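# Remove the box lid and set it top-up on table

## Task

Lift the lid off the box and set it down flat on the table, top side up, resting wholly on the table surface and clear of the box; at the end the box must stand upright with all of its contents still inside.

## Robot and tools

Robot: two six-joint arms, left_arm and right_arm, face each other across a table, each with a parallel two-finger gripper. In the scene frame (metres), left_arm's base is at (-0.015, +0.449, +0.039) and right_arm's at (-0.009, -0.462, +0.039). The origin is the table centre, the table surface is at z = +0.020 and +z is up. The arm names do not correspond to left or right in the images. Cameras: cam_high, cam_left_wrist, cam_right_wrist, each 672x504.

Gripper: fingers extend along the gripper's +x axis and close along its y axis. end_effector_position is the point between the fingers, roughly 3 to 4 cm short of the tips. Only the final 1.5 cm of each finger pad is flat, so grip near the tips.

Frames: all reported positions, quaternions (wxyz) and velocities are in the scene frame. Every offset you send is measured along the axes of that arm's current Hand target.

execute_actions(actions, cameras): actions is a list of actions; each action is a list of 1 to 15 rows; each row is 14 numbers in [-1, 1]: left_arm dx, dy, dz, rx, ry, rz, opening, then the same seven for right_arm. Both arms always appear in every row. Each row lasts one control step (1/30 s); if fewer than 15 rows are given, the last one repeats to fill 15 steps. dx..rz are offsets, not poses: every row of an action counts from the Hand target as it was when that action began, and the next action starts from the new Hand target, so repeating a row keeps moving. Scale: 1.0 = 0.6 m for dx, dy, dz and 180 degrees for the rotation vector (rx, ry, rz). opening is absolute: +1 = fully open (0.080 m), -1 = fully closed; bare fingers touch near -0.78. Closing fully needs about 0.6 s. All six zeros re-requests the current Hand target. An empty actions list just reports state. cameras lists image sources; omitted, null or ["all"] gives all, [] none.

move(target, speed, blend, opening_speed, blocking, cameras): target is one 14-number row or a list of up to 15 such rows, same layout and scale as above; every row is an offset from the Hand targets at the move's start, not from the previous row. Openings are absolute. The gripper follows straight paths, ending together, capped at 10 s, with no obstacle or arm avoidance. speed: m/s, 0.002 to 2.4, default 0.25 (rotation capped at twice that in rad/s); one value or one per target. blend: corner rounding radius in m, one or per target. opening_speed: rate of the opening on the -1..1 scale per second, at least 0.2. A changed opening in a later row is applied only after all arms come to rest there. blocking=false returns after about 0.5 s while the move continues. The result adds a move: line: done (within 8 mm and 2 degrees), off_target, moving, held, blocked (gripper stopped far from its drive, likely an obstruction; it then holds in place) or fault; limits=paced means the pose was clipped, limits=held that steps were withheld. done does not imply contact or no contact.

wait(seconds 0 to 10): lets the scene run while arms hold; a running move keeps going. stop(): brakes a running move. zoom_image(camera, region): region [x0, y0, x1, y1] in pixels of that camera's latest image, at most 504x504. read_manual(section "licences") returns licence text only. finished_scene(scene 1) ends the run irreversibly.

Result contents: Hand target (last commanded pose after clipping, the base for next offsets), end_effector_position, end_effector_quat_wxyz, velocities (omitted when Joint velocities read "within noise"), grip_measured (finger opening on the command scale, error up to about 2 mm), Tool commands, Joint positions (gripper last, in metres), Joint torques and External joint torques (positive toward larger joint angle; an outside push that way lowers the external reading), and for execute_actions some step positions. Warnings may read MOTOR HOT, OVER-TEMPERATURE FAULT or TORQUE FAULT.

Handling advice: orientation commands are clipped to 32 degrees from the measured orientation per step. Gravity and friction leave grippers low, short or tilted, especially far out, and tiny moves may go wrong; check pose after each move and correct. A gripper resting short of its target can be sent the remaining distance. To grip, command an opening around 0.08 below the grip_measured value seen at contact. To end a push, command a target back on the near side of the gripper. Keep paths away from an arm's own base to avoid shoulder flips. Never let the arms or grippers hit or clamp each other; that can fail the run. Contact torque at a joint limit (waist 17.2, shoulder 21.3, elbow 21.3, wrist pitch 3.91, wrist yaw 3.76, wrist roll 3.67 N m, held weight included) halts that arm for 10 s. Long stretched holding heats motors. Move slowly near contact, avoid dropping the lid or releasing it while moving, avoid slams and hard shoves, keep the box upright, and keep everything on the table; loose objects may occasionally be nudged by outside pushes.

Each tool is called after "Emit:" by a JSON object that holds its "op" and its "data".

## Session

Emit:
{"op": "execute_actions", "data": {"actions": []}}

Scene clock: 0.00 s.
left_arm: end_effector_position=(-0.1518, +0.2578, +0.2134) grip_measured=-0.366 end_effector_quat_wxyz=(+0.462, +0.241, +0.314, -0.793) | right_arm: end_effector_position=(+0.2035, -0.3195, +0.3677) grip_measured=+1.000 end_effector_quat_wxyz=(+0.907, -0.120, +0.038, +0.401)
Joint positions: left_arm=[-0.584 0.742 0.659 -0.658 0.064 -0.324 0.019] | right_arm=[-1.262 0.687 0.835 -0.339 -0.505 -0.285 0.08]
Joint velocities: within noise
Joint torques (N m): no reading
External joint torques (N m): no reading
Heat: left arm: hottest wrist yaw 32 °C (+0.0 °C/min); right arm: hottest wrist roll 30 °C (+0.0 °C/min).
Hand target: left_arm -0.1519, +0.2565, +0.2185; -0.462, -0.234, -0.310, +0.797 | right_arm +0.2021, -0.3204, +0.3747; +0.908, -0.120, +0.028, +0.400
Tool commands: left_gripper/opening=-0.366213 right_gripper/opening=+1.0

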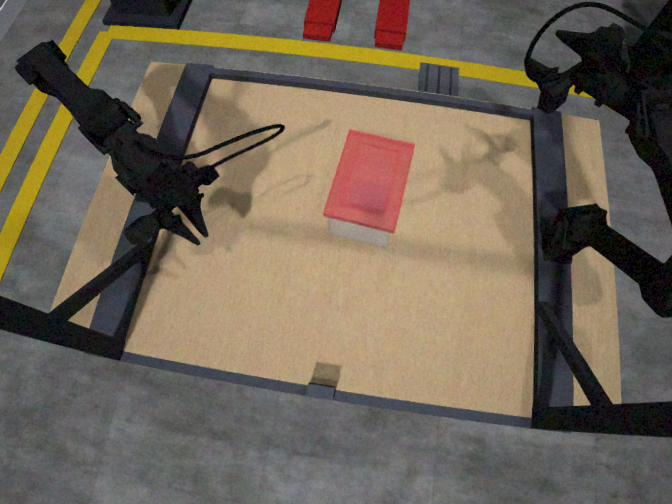

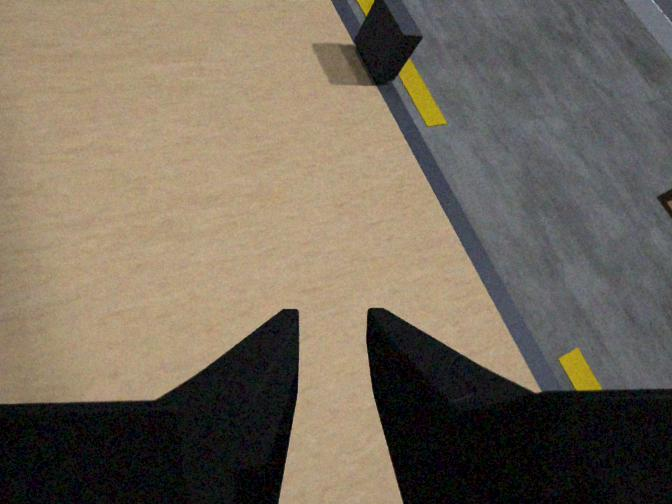

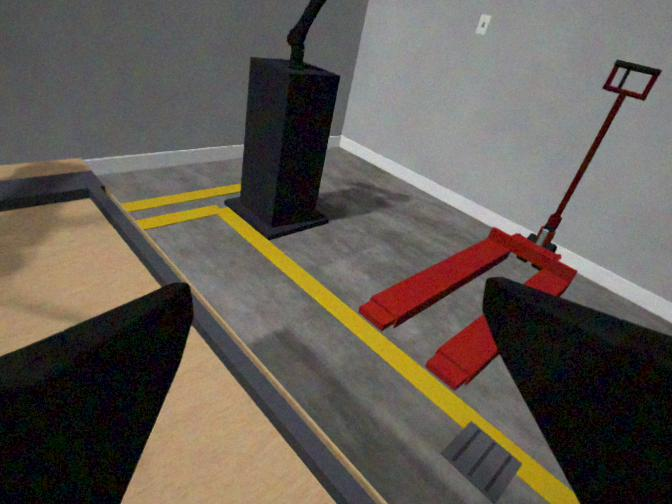

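Emit:
{"op": "zoom_image", "data": {"camera": "cam_high", "region": [290, 110, 450, 260]}}

Emit:
{"op": "zoom_image", "data": {"camera": "cam_high", "region": [0, 0, 504, 504]}}

Scaled by 3.150.

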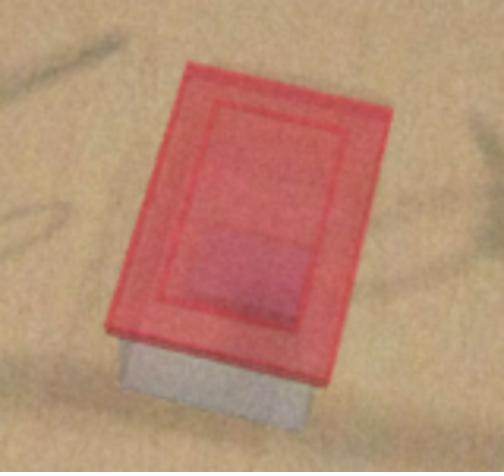

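Scaled by 1.000.

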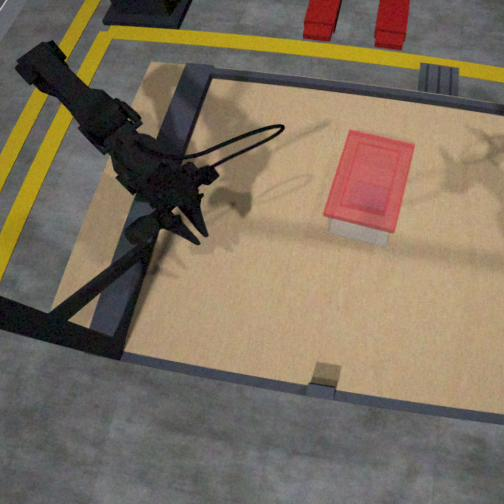

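Emit:
{"op": "move", "data": {"target": [0,0,0,0,0,0,-0.366,-0.061,0.187,-0.187,-0.051,0.170,0.236,1]}}

Scene clock: 11.50 s.
left_arm: end_effector_position=(-0.1527, +0.2585, +0.2135) grip_measured=-0.366 end_effector_quat_wxyz=(+0.459, +0.241, +0.316, -0.795) | right_arm: end_effector_position=(+0.0986, -0.3009, +0.2449) grip_measured=+1.000 end_effector_quat_wxyz=(+0.651, -0.264, +0.280, +0.654)
Joint positions: left_arm=[-0.584 0.742 0.659 -0.658 0.071 -0.324 0.019] | right_arm=[-1.096 0.884 0.913 -1.193 -0.686 -0.94 0.08]
Joint velocities: within noise
Joint torques (N m): left_arm=[-0.01 -1.68 6.29 1.49 0.05 0.01] | right_arm=[0.26 -0.72 7.28 0.77 -0.14 -0.17]
External joint torques (N m): left_arm=[-0.02 -0.51 -0.39 0.02 0.03 0] | right_arm=[0.27 0.41 1.63 -0.07 0.24 -0.17]
Heat: left arm: hottest wrist yaw 32 °C (+0.0 °C/min); right arm: hottest wrist roll 30 °C (+0.0 °C/min).
Hand target: left_arm -0.1519, +0.2565, +0.2185; -0.462, -0.234, -0.310, +0.797 | right_arm +0.1001, -0.3005, +0.2494; +0.653, -0.270, +0.271, +0.653
Off the commanded pose: left_arm 0.005 m, 1 deg | right_arm 0.005 m, 1 deg.
move: done

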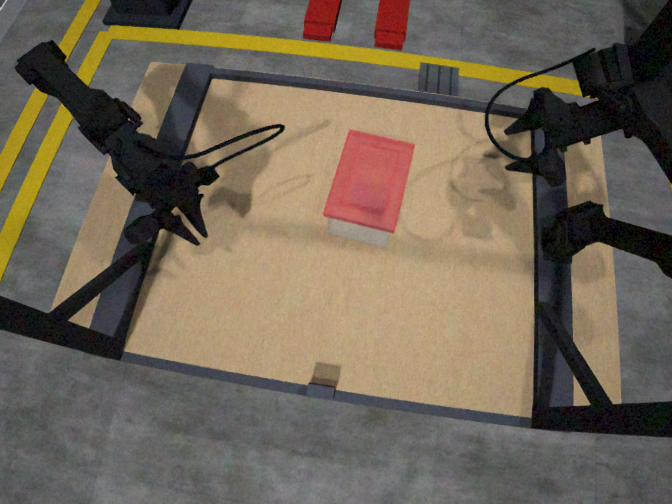

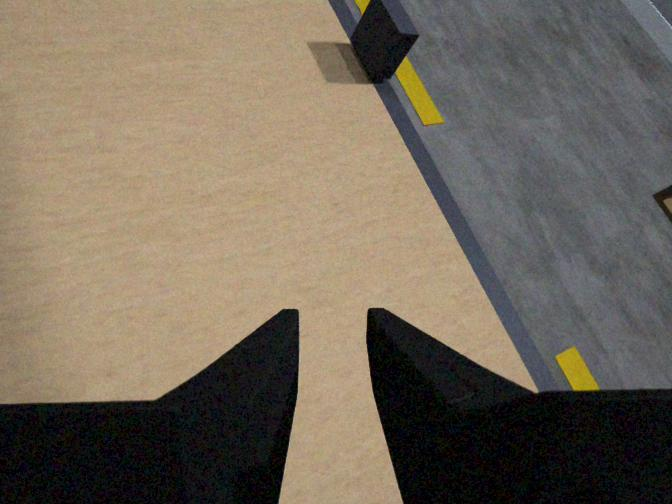

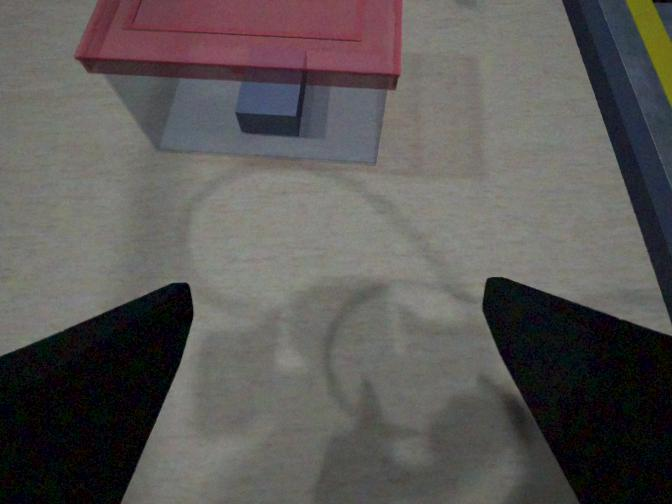

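Emit:
{"op": "zoom_image", "data": {"camera": "cam_right_wrist", "region": [60, 0, 430, 190]}}

Scaled by 1.362.

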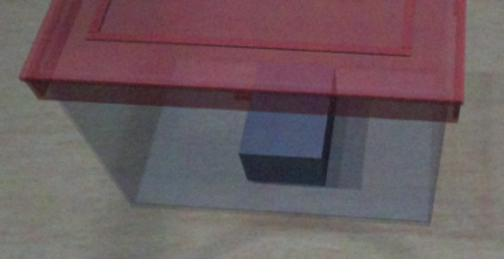

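Emit:
{"op": "move", "data": {"target": [0,0,0,0,0,0,-0.366,0.0236,0.0667,-0.094,0,-0.111,0,1], "cameras": ["cam_right_wrist","cam_high"]}}

Emit:
{"op": "zoom_image", "data": {"camera": "cam_right_wrist", "region": [100, 60, 500, 340]}}

Scene clock: 18.53 s.
left_arm: end_effector_position=(-0.1527, +0.2585, +0.2135) grip_measured=-0.366 end_effector_quat_wxyz=(+0.459, +0.241, +0.316, -0.795) | right_arm: end_effector_position=(+0.0597, -0.3314, +0.1986) grip_measured=+1.000 end_effector_quat_wxyz=(+0.689, -0.160, +0.159, +0.689)
Joint positions: left_arm=[-0.584 0.742 0.659 -0.658 0.071 -0.324 0.019] | right_arm=[-1.628 0.741 0.545 -1.503 -1.111 -1.715 0.08]
Joint velocities: within noise
Joint torques (N m): left_arm=[-0.01 -1.7 6.28 1.48 0.05 0] | right_arm=[-0.26 0.5 4.39 0 -0.93 -0.19]
External joint torques (N m): left_arm=[-0.02 -0.55 -0.37 0.03 0.04 -0.02] | right_arm=[-0.26 0.37 -0.71 -0.1 -0.37 -0.2]
Heat: left arm: hottest wrist pitch 32 °C (+12.9 °C/min); right arm: hottest wrist roll 30 °C (+0.0 °C/min).
Hand target: left_arm -0.1519, +0.2565, +0.2185; -0.462, -0.234, -0.310, +0.797 | right_arm +0.0600, -0.3304, +0.1995; +0.690, -0.153, +0.154, +0.690
Off the commanded pose: left_arm 0.005 m, 1 deg | right_arm 0.001 m, 1 deg.
move: done
Images, in order (width x height): cam_high 672x504, cam_right_wrist 672x504.

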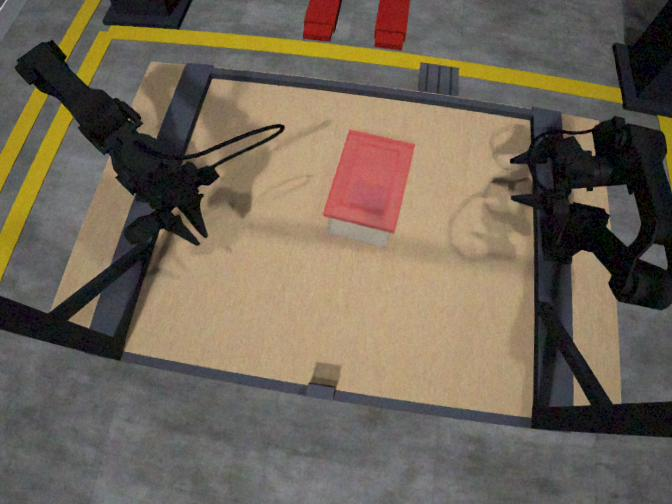

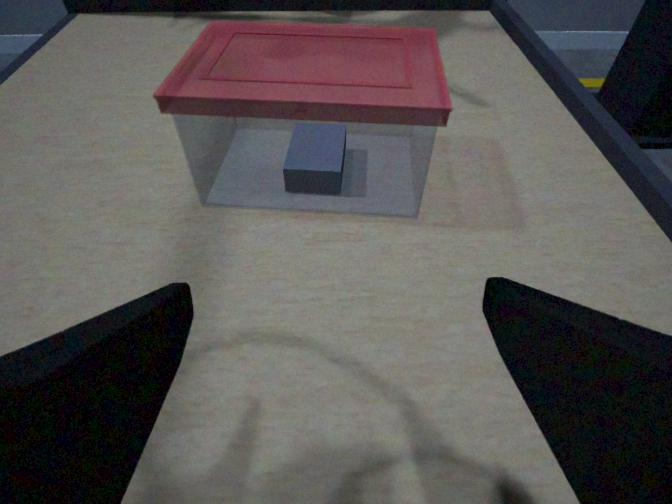

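Scaled by 1.260.

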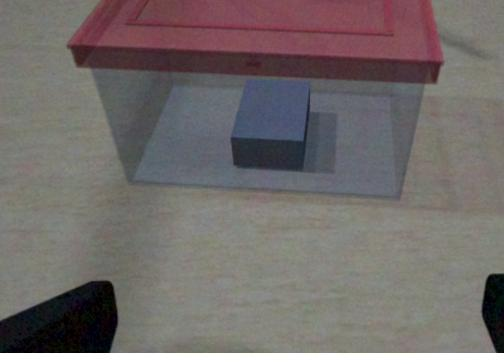

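Emit:
{"op": "move", "data": {"target": [0,0,0,0,0,0,-0.366,0.2,0.0417,-0.007,0.504,-0.0565,0.0317,1]}}

Emit:
{"op": "zoom_image", "data": {"camera": "cam_high", "region": [310, 100, 640, 330]}}

Scene clock: 31.10 s.
left_arm: end_effector_position=(-0.1527, +0.2585, +0.2135) grip_measured=-0.366 end_effector_quat_wxyz=(+0.459, +0.241, +0.316, -0.795) | right_arm: end_effector_position=(+0.0425, -0.2567, +0.1623) grip_measured=+1.000 end_effector_quat_wxyz=(+0.648, +0.284, +0.463, +0.533)
Joint positions: left_arm=[-0.584 0.742 0.659 -0.658 0.071 -0.324 0.019] | right_arm=[-0.683 0.272 0.107 -0.218 -0.651 0.888 0.08]
Joint velocities: within noise
Joint torques (N m): left_arm=[-0.01 -1.7 6.27 1.49 0.06 0.01] | right_arm=[-0.25 0.31 7.24 1.51 -0.3 -0.2]
External joint torques (N m): left_arm=[-0.02 -0.54 -0.38 0.05 0.04 -0.01] | right_arm=[-0.26 -0.04 0.78 0.03 -0.17 -0.16]
Heat: left arm: hottest wrist pitch 33 °C (+9.6 °C/min); right arm: hottest wrist roll 30 °C (+0.0 °C/min).
Hand target: left_arm -0.1519, +0.2565, +0.2185; -0.462, -0.234, -0.310, +0.797 | right_arm +0.0415, -0.2563, +0.1647; +0.647, +0.281, +0.461, +0.539 (not the last commanded pose)
Off the commanded pose: left_arm 0.005 m, 1 deg | right_arm 0.038 m, 26 deg.
move: held (right_arm; a check stopped the path); limits=held
pose unreachable (right arm): on one or more control steps of this call, first in action 0 (counted from 0), this arm could not follow its commanded pose, so it was not sent that pose on those steps. It may still have moved: this result reports where it is.
cause: moving toward the commanded pose would bring two parts of the arm too close to each other (joints 3 (elbow) to 5 (wrist yaw) lie between them).

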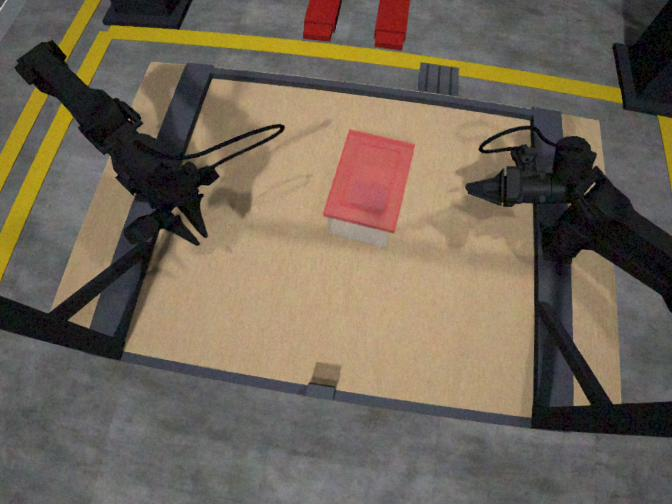

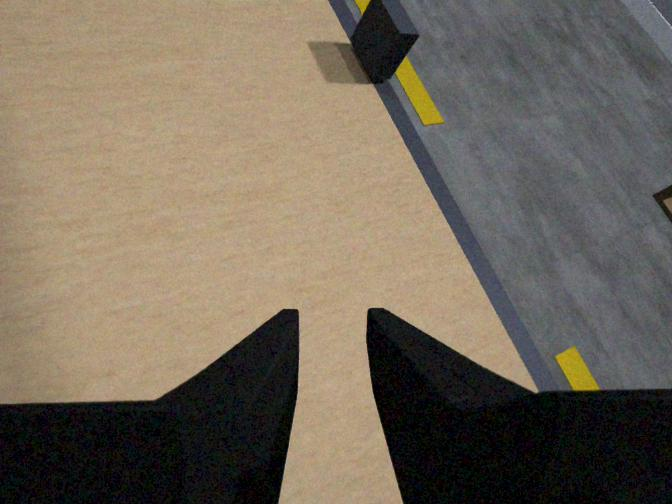

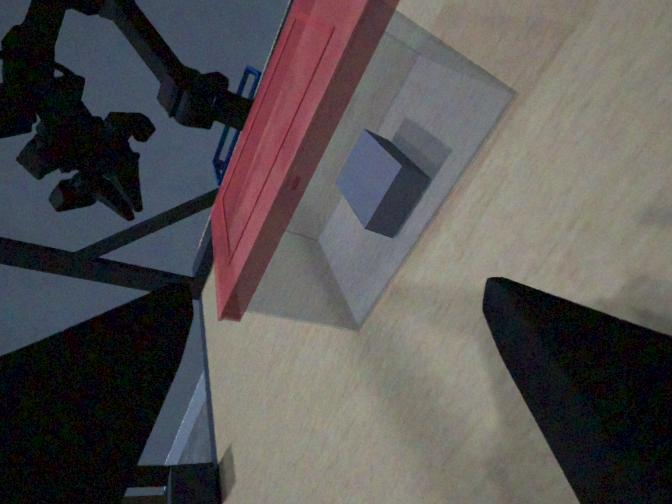

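Scaled by 1.527.

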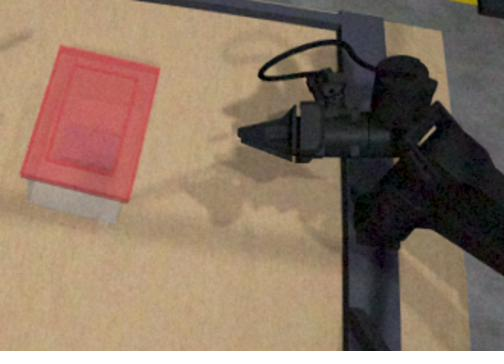

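Emit:
{"op": "move", "data": {"target": [0,0,0,0,0,0,-0.366,0.1043,-0.0403,0.0338,0.1488,-0.020,0.0073,1], "cameras": ["cam_right_wrist","cam_high"]}}

Emit:
{"op": "zoom_image", "data": {"camera": "cam_high", "region": [310, 100, 560, 270]}}

Scene clock: 37.17 s.
left_arm: end_effector_position=(-0.1527, +0.2585, +0.2135) grip_measured=-0.366 end_effector_quat_wxyz=(+0.459, +0.241, +0.316, -0.795) | right_arm: end_effector_position=(+0.0719, -0.2006, +0.1329) grip_measured=+1.000 end_effector_quat_wxyz=(+0.574, +0.445, +0.551, +0.412)
Joint positions: left_arm=[-0.584 0.742 0.659 -0.658 0.071 -0.324 0.019] | right_arm=[-0.55 1.106 0.041 0.761 -0.481 1.43 0.08]
Joint velocities: within noise
Joint torques (N m): left_arm=[0.01 -1.69 6.27 1.49 0.04 0.01] | right_arm=[0.27 -1.33 4.3 2.38 0.14 0.12]
External joint torques (N m): left_arm=[0.03 -0.52 -0.39 0.04 0.02 -0.01] | right_arm=[0.27 0.52 -0.74 0.82 0.21 0.17]
Heat: left arm: hottest wrist pitch 34 °C (+9.7 °C/min); right arm: hottest wrist roll 30 °C (+0.0 °C/min).
Hand target: left_arm -0.1519, +0.2565, +0.2185; -0.462, -0.234, -0.310, +0.797 | right_arm +0.0700, -0.2001, +0.1341; +0.572, +0.445, +0.549, +0.416
Off the commanded pose: left_arm 0.005 m, 1 deg | right_arm 0.002 m, 1 deg.
move: done
Images, in order (width x height): cam_high 672x504, cam_right_wrist 672x504.

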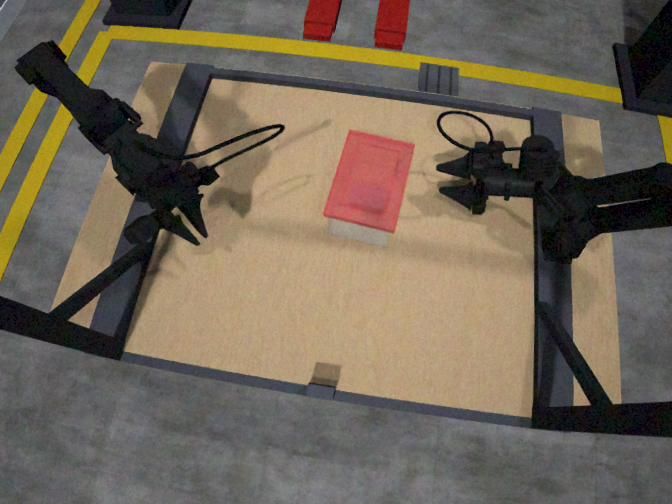

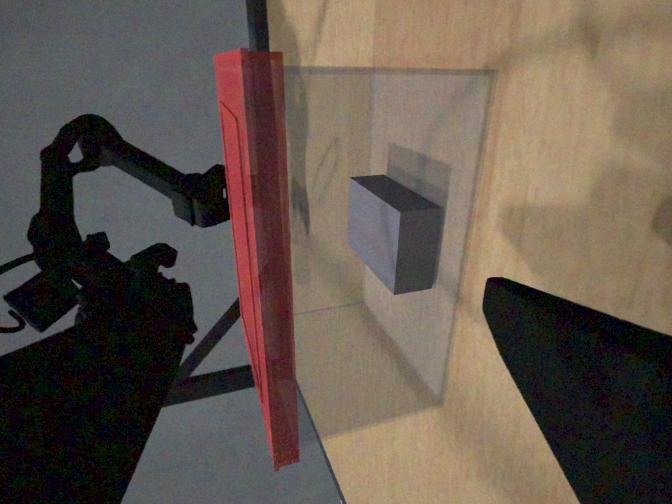

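Scaled by 2.016.

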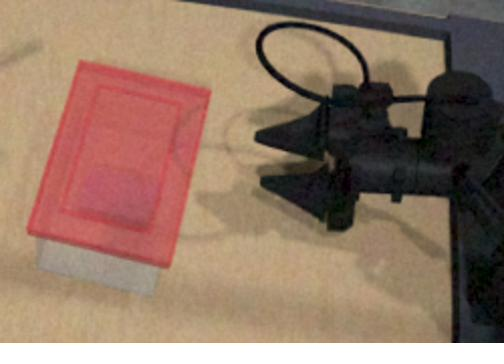

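Emit:
{"op": "move", "data": {"target": [0,0,0,0,0,0,-0.366,0.0534,0.0212,-0.0263,0,0,0,1], "cameras": ["cam_right_wrist","cam_high"], "speed": 0.12}}

Emit:
{"op": "zoom_image", "data": {"camera": "cam_high", "region": [310, 100, 560, 270]}}

Scene clock: 42.87 s.
left_arm: end_effector_position=(-0.1527, +0.2585, +0.2135) grip_measured=-0.366 end_effector_quat_wxyz=(+0.459, +0.241, +0.316, -0.795) | right_arm: end_effector_position=(+0.0533, -0.1716, +0.1275) grip_measured=+1.000 end_effector_quat_wxyz=(+0.575, +0.437, +0.560, +0.405)
Joint positions: left_arm=[-0.584 0.742 0.659 -0.658 0.071 -0.324 0.019] | right_arm=[-0.355 1.275 0.097 0.868 -0.301 1.487 0.08]
Joint velocities: within noise
Joint torques (N m): left_arm=[0.02 -1.7 6.28 1.48 0.05 0.01] | right_arm=[0.25 -1.93 6.87 2.41 0.18 0.13]
External joint torques (N m): left_arm=[0 -0.56 -0.35 0.05 0.03 0] | right_arm=[0.26 0.58 2.28 0.84 0.22 0.18]
Heat: left arm: hottest elbow 34 °C (+14.0 °C/min); right arm: hottest wrist roll 30 °C (+0.0 °C/min).
Hand target: left_arm -0.1519, +0.2565, +0.2185; -0.462, -0.234, -0.310, +0.797 | right_arm +0.0560, -0.1651, +0.1381; +0.572, +0.445, +0.549, +0.416
Off the commanded pose: left_arm 0.005 m, 1 deg | right_arm 0.013 m, 2 deg.
move: off_target (right_arm)
Images, in order (width x height): cam_high 672x504, cam_right_wrist 672x504.

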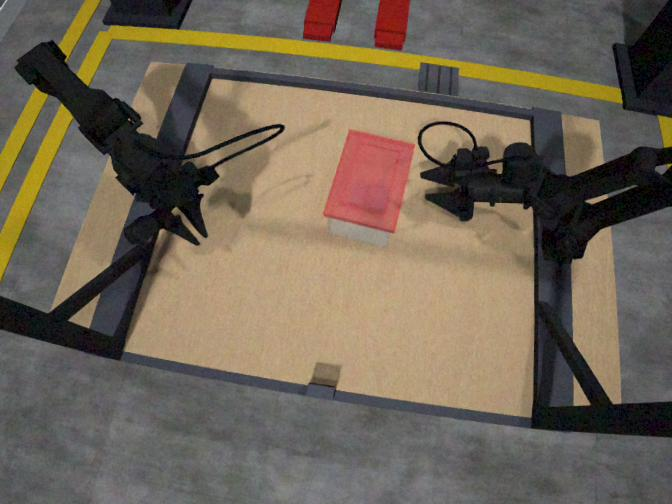

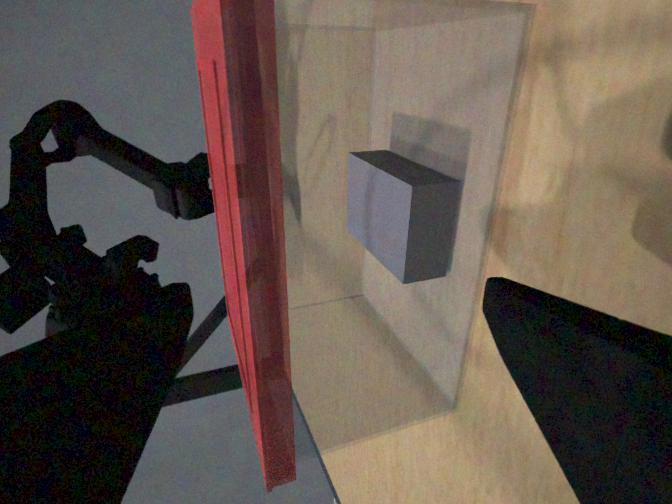

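Scaled by 2.016.

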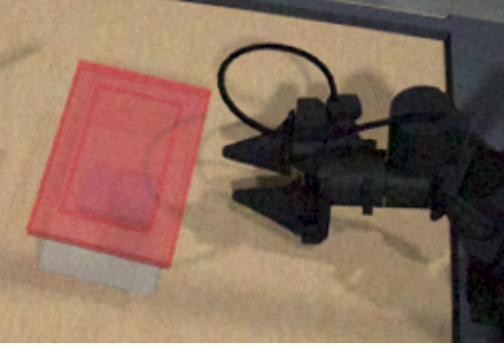

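Emit:
{"op": "move", "data": {"target": [0,0,0,0,0,0,-0.366,0.052,0.0252,0,0,0,0,1], "cameras": ["cam_right_wrist","cam_high"], "speed": 0.1}}

Emit:
{"op": "zoom_image", "data": {"camera": "cam_high", "region": [310, 100, 560, 270]}}

Scene clock: 46.77 s.
left_arm: end_effector_position=(-0.1527, +0.2585, +0.2135) grip_measured=-0.366 end_effector_quat_wxyz=(+0.459, +0.241, +0.316, -0.795) | right_arm: end_effector_position=(+0.0547, -0.1376, +0.1341) grip_measured=+1.000 end_effector_quat_wxyz=(+0.575, +0.436, +0.560, +0.406)
Joint positions: left_arm=[-0.584 0.742 0.659 -0.658 0.071 -0.324 0.019] | right_arm=[-0.3 1.411 0.222 0.885 -0.251 1.502 0.08]
Joint velocities: within noise
Joint torques (N m): left_arm=[0 -1.69 6.25 1.49 0.04 0] | right_arm=[0.26 -2.75 6.87 2.41 0.2 0.13]
External joint torques (N m): left_arm=[0.02 -0.53 -0.38 0.05 0.02 -0.01] | right_arm=[0.3 0.68 2.32 0.83 0.22 0.18]
Heat: left arm: hottest wrist pitch 35 °C (+9.0 °C/min); right arm: hottest wrist pitch 30 °C (+5.1 °C/min).
Hand target: left_arm -0.1519, +0.2565, +0.2185; -0.462, -0.234, -0.310, +0.797 | right_arm +0.0578, -0.1311, +0.1447; +0.572, +0.445, +0.549, +0.416
Off the commanded pose: left_arm 0.005 m, 1 deg | right_arm 0.013 m, 2 deg.
move: off_target (right_arm)
Images, in order (width x height): cam_high 672x504, cam_right_wrist 672x504.

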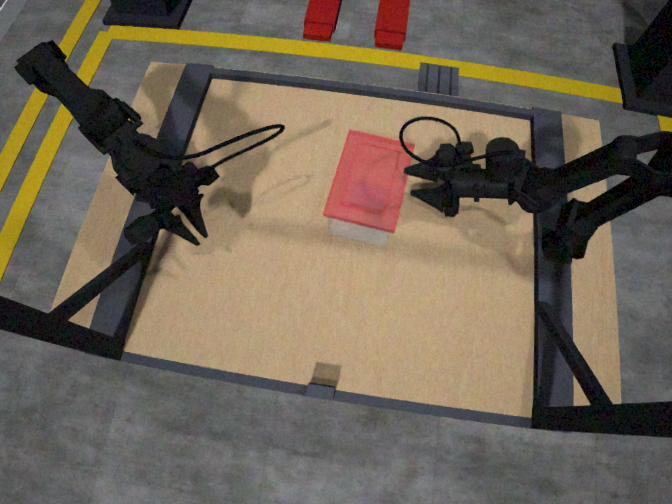

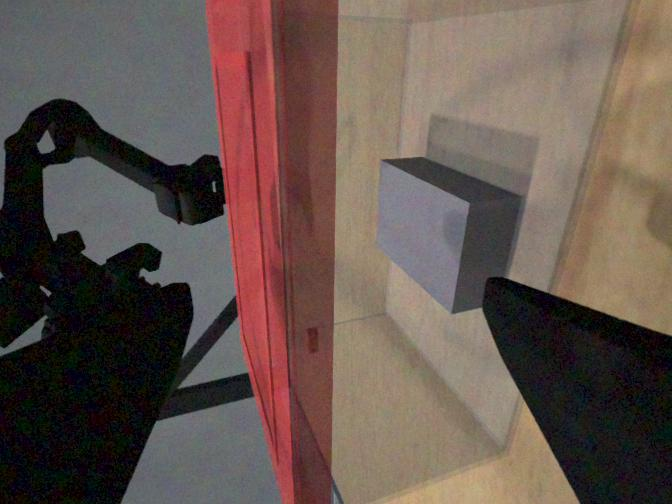

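Scaled by 2.016.

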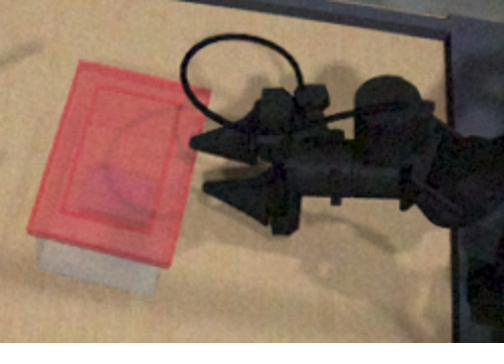

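Emit:
{"op": "move", "data": {"target": [0,0,0,0,0,0,-0.366,0.0045,0.0167,-0.008,0,0,0,1], "cameras": ["cam_right_wrist","cam_high"], "speed": 0.1}}

Emit:
{"op": "move", "data": {"target": [0,0,0,0,0,0,-0.366,0,0,0,0,0,0,-0.2], "opening_speed": 2, "cameras": ["cam_right_wrist","cam_high"]}}

Scene clock: 50.47 s.
left_arm: end_effector_position=(-0.1527, +0.2585, +0.2135) grip_measured=-0.366 end_effector_quat_wxyz=(+0.459, +0.241, +0.316, -0.795) | right_arm: end_effector_position=(+0.0509, -0.1314, +0.1408) grip_measured=+1.000 end_effector_quat_wxyz=(+0.576, +0.436, +0.560, +0.405)
Joint positions: left_arm=[-0.584 0.742 0.659 -0.658 0.071 -0.324 0.019] | right_arm=[-0.271 1.39 0.252 0.833 -0.221 1.51 0.08]
Joint velocities: within noise
Joint torques (N m): left_arm=[-0.03 -1.67 6.27 1.48 0.05 0.01] | right_arm=[0.27 -4.19 7.11 1.62 0.19 0.13]
External joint torques (N m): left_arm=[-0.04 -0.52 -0.43 0.02 0.03 -0.01] | right_arm=[0.27 -0.7 2.34 0.03 0.22 0.18]
Heat: left arm: hottest wrist pitch 35 °C (+8.3 °C/min); right arm: hottest wrist pitch 31 °C (+5.9 °C/min).
Hand target: left_arm -0.1519, +0.2565, +0.2185; -0.462, -0.234, -0.310, +0.797 | right_arm +0.0533, -0.1257, +0.1537; +0.572, +0.445, +0.549, +0.416
Off the commanded pose: left_arm 0.005 m, 1 deg | right_arm 0.014 m, 2 deg.
move: off_target (right_arm)
Images, in order (width x height): cam_high 672x504, cam_right_wrist 672x504.

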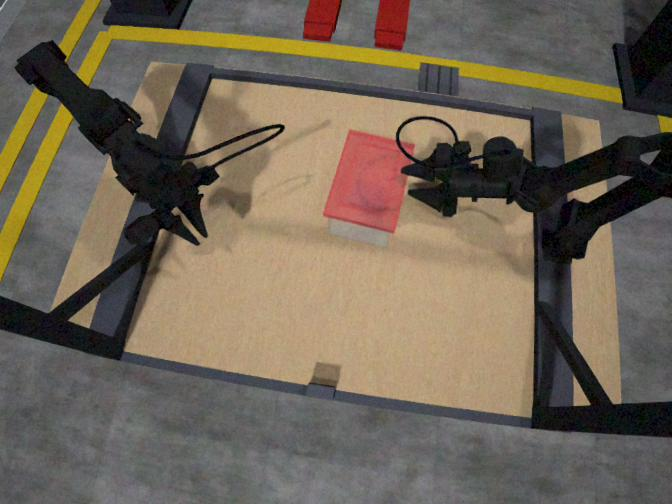

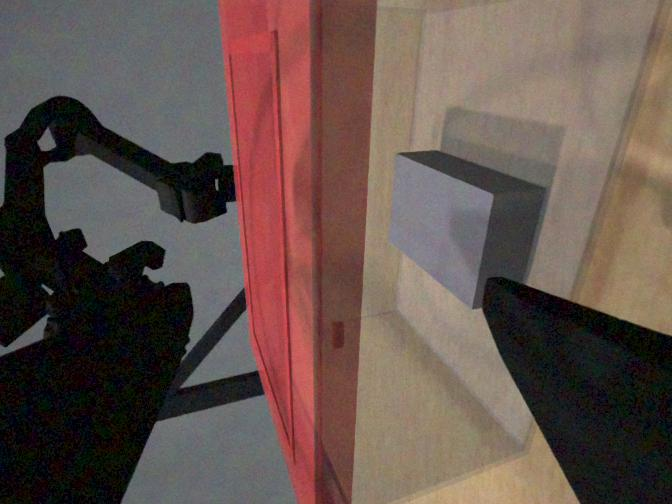

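Scene clock: 51.80 s.
left_arm: end_effector_position=(-0.1527, +0.2585, +0.2135) grip_measured=-0.366 end_effector_quat_wxyz=(+0.459, +0.241, +0.316, -0.795) | right_arm: end_effector_position=(+0.0509, -0.1315, +0.1405) grip_measured=-0.197 end_effector_quat_wxyz=(+0.576, +0.435, +0.561, +0.405)
Joint positions: left_arm=[-0.584 0.742 0.659 -0.658 0.071 -0.324 0.019] | right_arm=[-0.271 1.39 0.252 0.832 -0.221 1.51 0.026]
Joint velocities: within noise
Joint torques (N m): left_arm=[0 -1.69 6.3 1.49 0.05 0.01] | right_arm=[0.24 -4.12 7.12 1.63 0.2 0.13]
External joint torques (N m): left_arm=[0.01 -0.52 -0.34 0.06 0.03 0] | right_arm=[0.25 -0.63 2.36 0.04 0.23 0.17]
Heat: left arm: hottest elbow 35 °C (+12.7 °C/min); right arm: hottest wrist pitch 31 °C (+5.8 °C/min).
Hand target: left_arm -0.1519, +0.2565, +0.2185; -0.462, -0.234, -0.310, +0.797 | right_arm +0.0533, -0.1257, +0.1537; +0.572, +0.445, +0.549, +0.416
Off the commanded pose: left_arm 0.005 m, 1 deg | right_arm 0.015 m, 2 deg.
move: off_target (right_arm)
Images, in order (width x height): cam_high 672x504, cam_right_wrist 672x504.

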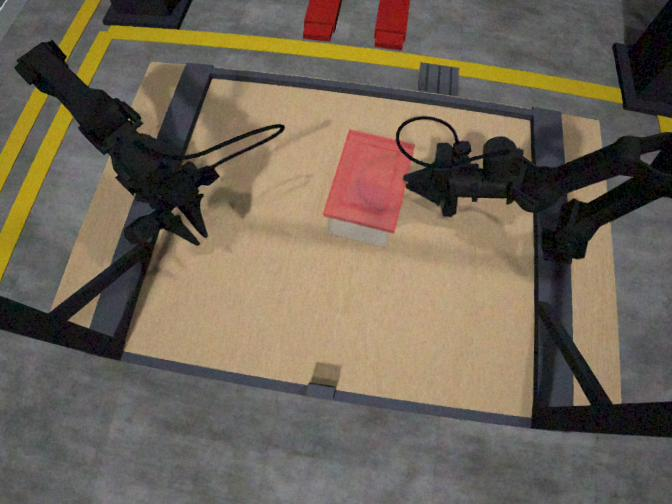

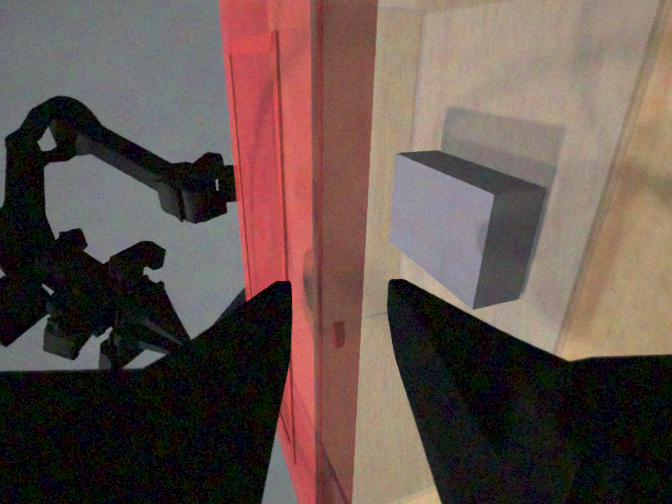

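Emit:
{"op": "zoom_image", "data": {"camera": "cam_right_wrist", "region": [200, 230, 460, 430]}}

Emit:
{"op": "zoom_image", "data": {"camera": "cam_high", "region": [350, 130, 470, 230]}}

Scaled by 1.938.

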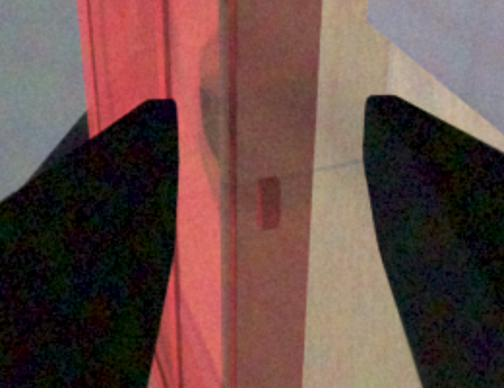

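Scaled by 4.200.

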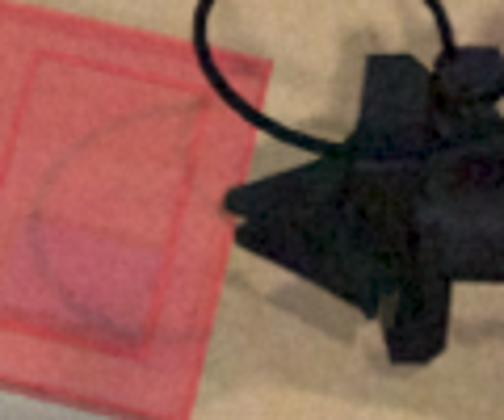

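Emit:
{"op": "move", "data": {"target": [0,0,0,0,0,0,-0.366,0.008,0.002,0,0,0,0,-0.2], "cameras": [], "speed": 0.1}}

Emit:
{"op": "move", "data": {"target": [0,0,0,0,0,0,-0.366,0,0,0,0,0,0,-0.6], "opening_speed": 0.6, "cameras": ["cam_right_wrist","cam_high"]}}

Emit:
{"op": "zoom_image", "data": {"camera": "cam_high", "region": [310, 110, 470, 250]}}

Scene clock: 55.10 s.
left_arm: end_effector_position=(-0.1527, +0.2585, +0.2135) grip_measured=-0.366 end_effector_quat_wxyz=(+0.459, +0.241, +0.316, -0.795) | right_arm: end_effector_position=(+0.0528, -0.1273, +0.1432) grip_measured=-0.197 end_effector_quat_wxyz=(+0.577, +0.438, +0.558, +0.405)
Joint positions: left_arm=[-0.584 0.742 0.659 -0.658 0.071 -0.324 0.019] | right_arm=[-0.271 1.401 0.269 0.832 -0.217 1.511 0.026]
Joint velocities: within noise
Joint torques (N m): left_arm=[0 -1.69 6.26 1.48 0.05 0.01] | right_arm=[0.29 -2.89 7.14 2.16 0.2 0.13]
External joint torques (N m): left_arm=[-0.01 -0.58 -0.34 0.05 0.03 -0.01] | right_arm=[0.3 0.74 2.31 0.55 0.22 0.17]
Heat: left arm: hottest elbow 35 °C (+12.0 °C/min); right arm: hottest wrist pitch 31 °C (+5.4 °C/min).
Hand target: left_arm -0.1519, +0.2565, +0.2185; -0.462, -0.234, -0.310, +0.797 | right_arm +0.0536, -0.1207, +0.1536; +0.572, +0.445, +0.549, +0.416
Off the commanded pose: left_arm 0.005 m, 1 deg | right_arm 0.012 m, 2 deg.
move: off_target (right_arm)
No camera images: "cameras" was empty.

Scene clock: 56.27 s.
left_arm: end_effector_position=(-0.1527, +0.2585, +0.2135) grip_measured=-0.366 end_effector_quat_wxyz=(+0.459, +0.241, +0.316, -0.795) | right_arm: end_effector_position=(+0.0528, -0.1273, +0.1427) grip_measured=-0.500 end_effector_quat_wxyz=(+0.577, +0.438, +0.559, +0.405)
Joint positions: left_arm=[-0.584 0.742 0.659 -0.658 0.071 -0.324 0.019] | right_arm=[-0.271 1.402 0.269 0.832 -0.217 1.511 0.012]
Joint velocities: within noise
Joint torques (N m): left_arm=[-0.01 -1.69 6.27 1.49 0.05 0.01] | right_arm=[0.27 -3.08 7.17 2.15 0.19 0.13]
External joint torques (N m): left_arm=[0 -0.54 -0.41 0.03 0.03 -0.01] | right_arm=[0.28 0.53 2.37 0.55 0.22 0.17]
Heat: left arm: hottest elbow 35 °C (+11.7 °C/min); right arm: hottest wrist pitch 31 °C (+5.3 °C/min).
Hand target: left_arm -0.1519, +0.2565, +0.2185; -0.462, -0.234, -0.310, +0.797 | right_arm +0.0536, -0.1207, +0.1536; +0.572, +0.445, +0.549, +0.416
Off the commanded pose: left_arm 0.005 m, 1 deg | right_arm 0.013 m, 2 deg.
move: off_target (right_arm)
Images, in order (width x height): cam_high 672x504, cam_right_wrist 672x504.

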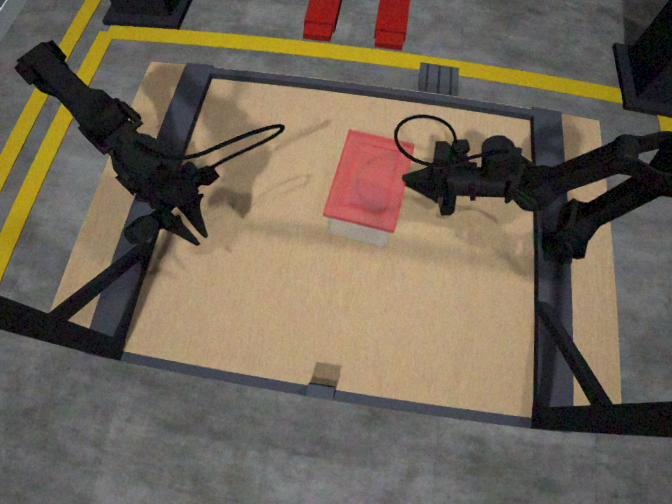

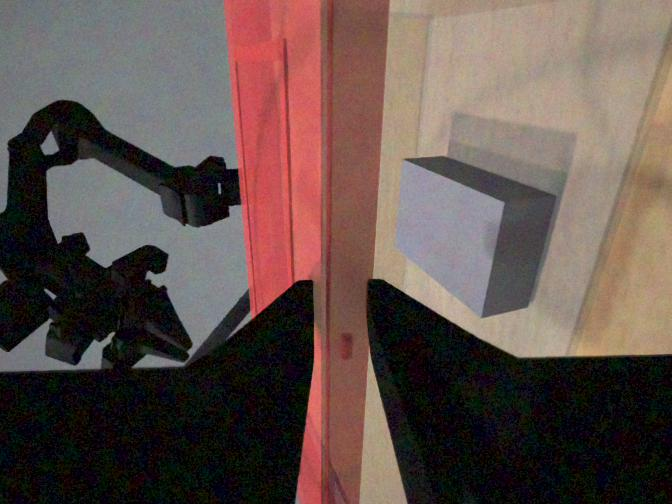

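Scaled by 3.150.

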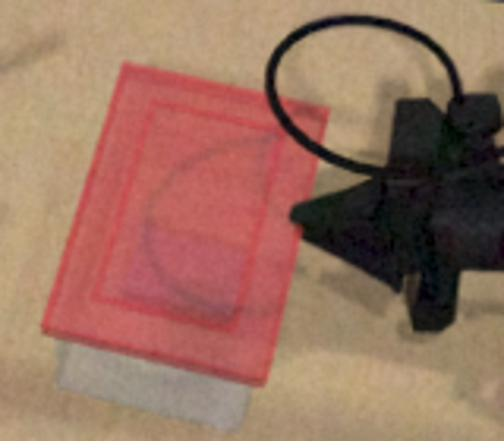

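Emit:
{"op": "move", "data": {"target": [[0,0,0,0,0,0,-0.366,0,0,0,0,0,0,-0.8],[0,0,0,0,0,0,-0.366,-0.013,0.0483,0,0,0,0,-0.8]], "speed": 0.08}}

Emit:
{"op": "zoom_image", "data": {"camera": "cam_high", "region": [310, 110, 470, 250]}}

Scene clock: 59.93 s.
left_arm: end_effector_position=(-0.1527, +0.2585, +0.2135) grip_measured=-0.366 end_effector_quat_wxyz=(+0.459, +0.241, +0.316, -0.795) | right_arm: end_effector_position=(+0.0528, -0.1261, +0.1686) grip_measured=-0.505 end_effector_quat_wxyz=(+0.578, +0.436, +0.561, +0.402)
Joint positions: left_arm=[-0.584 0.742 0.659 -0.658 0.071 -0.324 0.019] | right_arm=[-0.269 1.267 0.337 0.621 -0.215 1.511 0.012]
Joint velocities: within noise
Joint torques (N m): left_arm=[0.02 -1.68 6.26 1.49 0.04 0.02] | right_arm=[0.28 -4.01 8.17 1.84 0.15 0.12]
External joint torques (N m): left_arm=[0.02 -0.51 -0.37 0.05 0.03 0] | right_arm=[0.29 -0.66 2.7 0.26 0.17 0.17]
Heat: left arm: hottest elbow 35 °C (+11.0 °C/min); right arm: hottest wrist pitch 31 °C (+5.0 °C/min).
Hand target: left_arm -0.1519, +0.2565, +0.2185; -0.462, -0.234, -0.310, +0.797 | right_arm +0.0535, -0.1208, +0.1836; +0.572, +0.445, +0.549, +0.416
Off the commanded pose: left_arm 0.005 m, 1 deg | right_arm 0.016 m, 2 deg.
move: off_target (right_arm)

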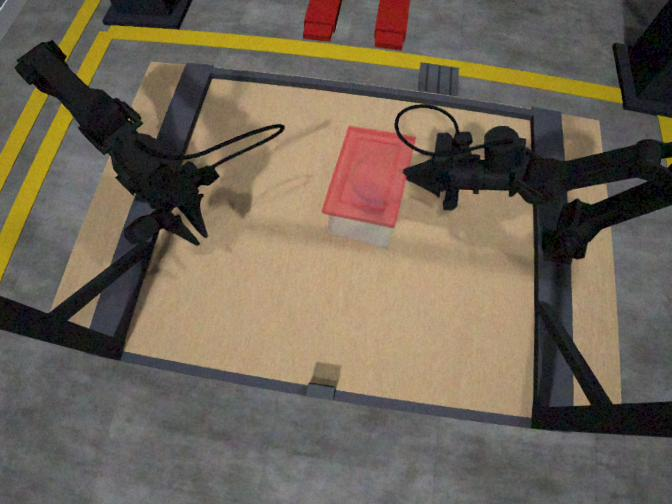

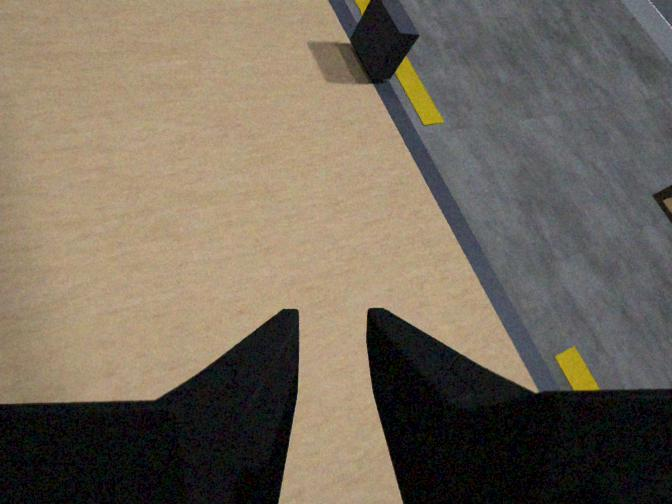

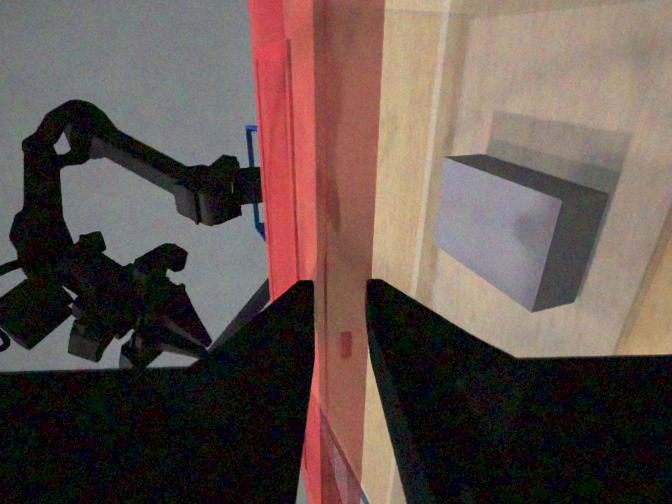

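Scaled by 3.150.

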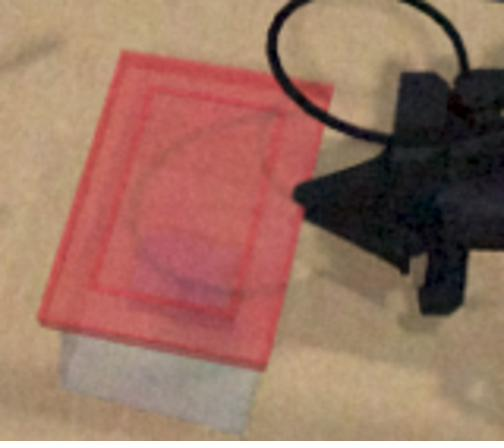

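Emit:
{"op": "move", "data": {"target": [[0,0,0,0,0,0,-0.366,-0.0345,0.1288,0,0,0,0,-0.8],[0,0,0,0,0,0,-0.366,-0.135,0.102,-0.395,0,0,0,-0.8]], "speed": 0.12, "blend": [0.03,0]}}

Scene clock: 70.30 s.
left_arm: end_effector_position=(-0.1527, +0.2585, +0.2135) grip_measured=-0.366 end_effector_quat_wxyz=(+0.459, +0.241, +0.316, -0.795) | right_arm: end_effector_position=(-0.1853, -0.1735, +0.2499) grip_measured=-0.505 end_effector_quat_wxyz=(+0.582, +0.428, +0.551, +0.419)
Joint positions: left_arm=[-0.584 0.742 0.659 -0.658 0.071 -0.324 0.019] | right_arm=[0.909 1.221 0.709 0.045 0.892 1.916 0.012]
Joint velocities: within noise
Joint torques (N m): left_arm=[-0.01 -1.72 6.26 1.49 0.04 0.01] | right_arm=[0.17 -3.23 9.53 1.41 0.58 0.17]
External joint torques (N m): left_arm=[0 -0.54 -0.4 0.05 0.02 -0.01] | right_arm=[0.18 0.47 3.43 0.13 0.36 0.21]
Heat: left arm: hottest elbow 36 °C (+8.1 °C/min); right arm: hottest elbow 31 °C (+5.1 °C/min).
Hand target: left_arm -0.1519, +0.2565, +0.2185; -0.462, -0.234, -0.310, +0.797 | right_arm -0.1864, -0.1708, +0.2636; +0.572, +0.445, +0.549, +0.416
Off the commanded pose: left_arm 0.005 m, 1 deg | right_arm 0.014 m, 2 deg.
move: off_target (right_arm)

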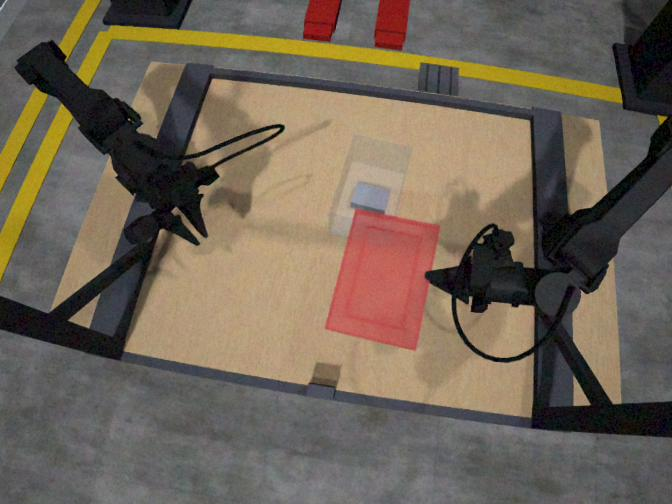

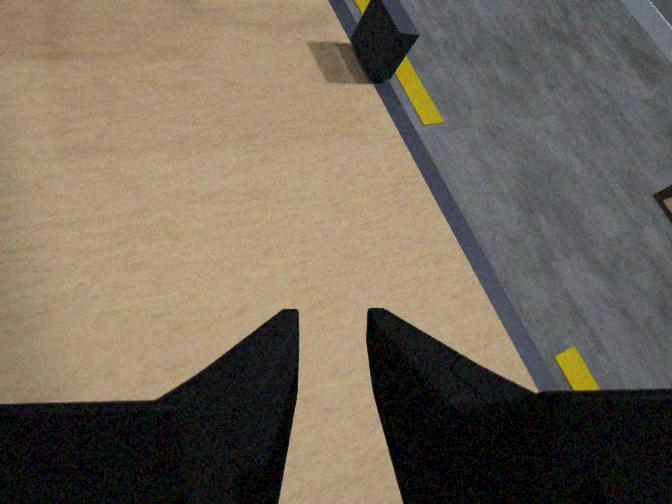

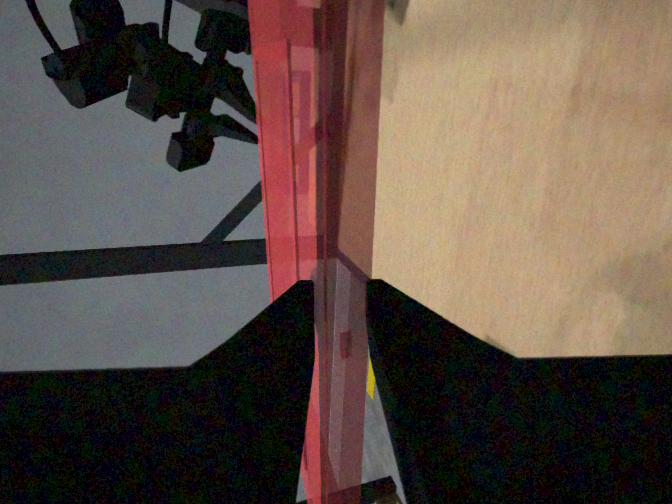

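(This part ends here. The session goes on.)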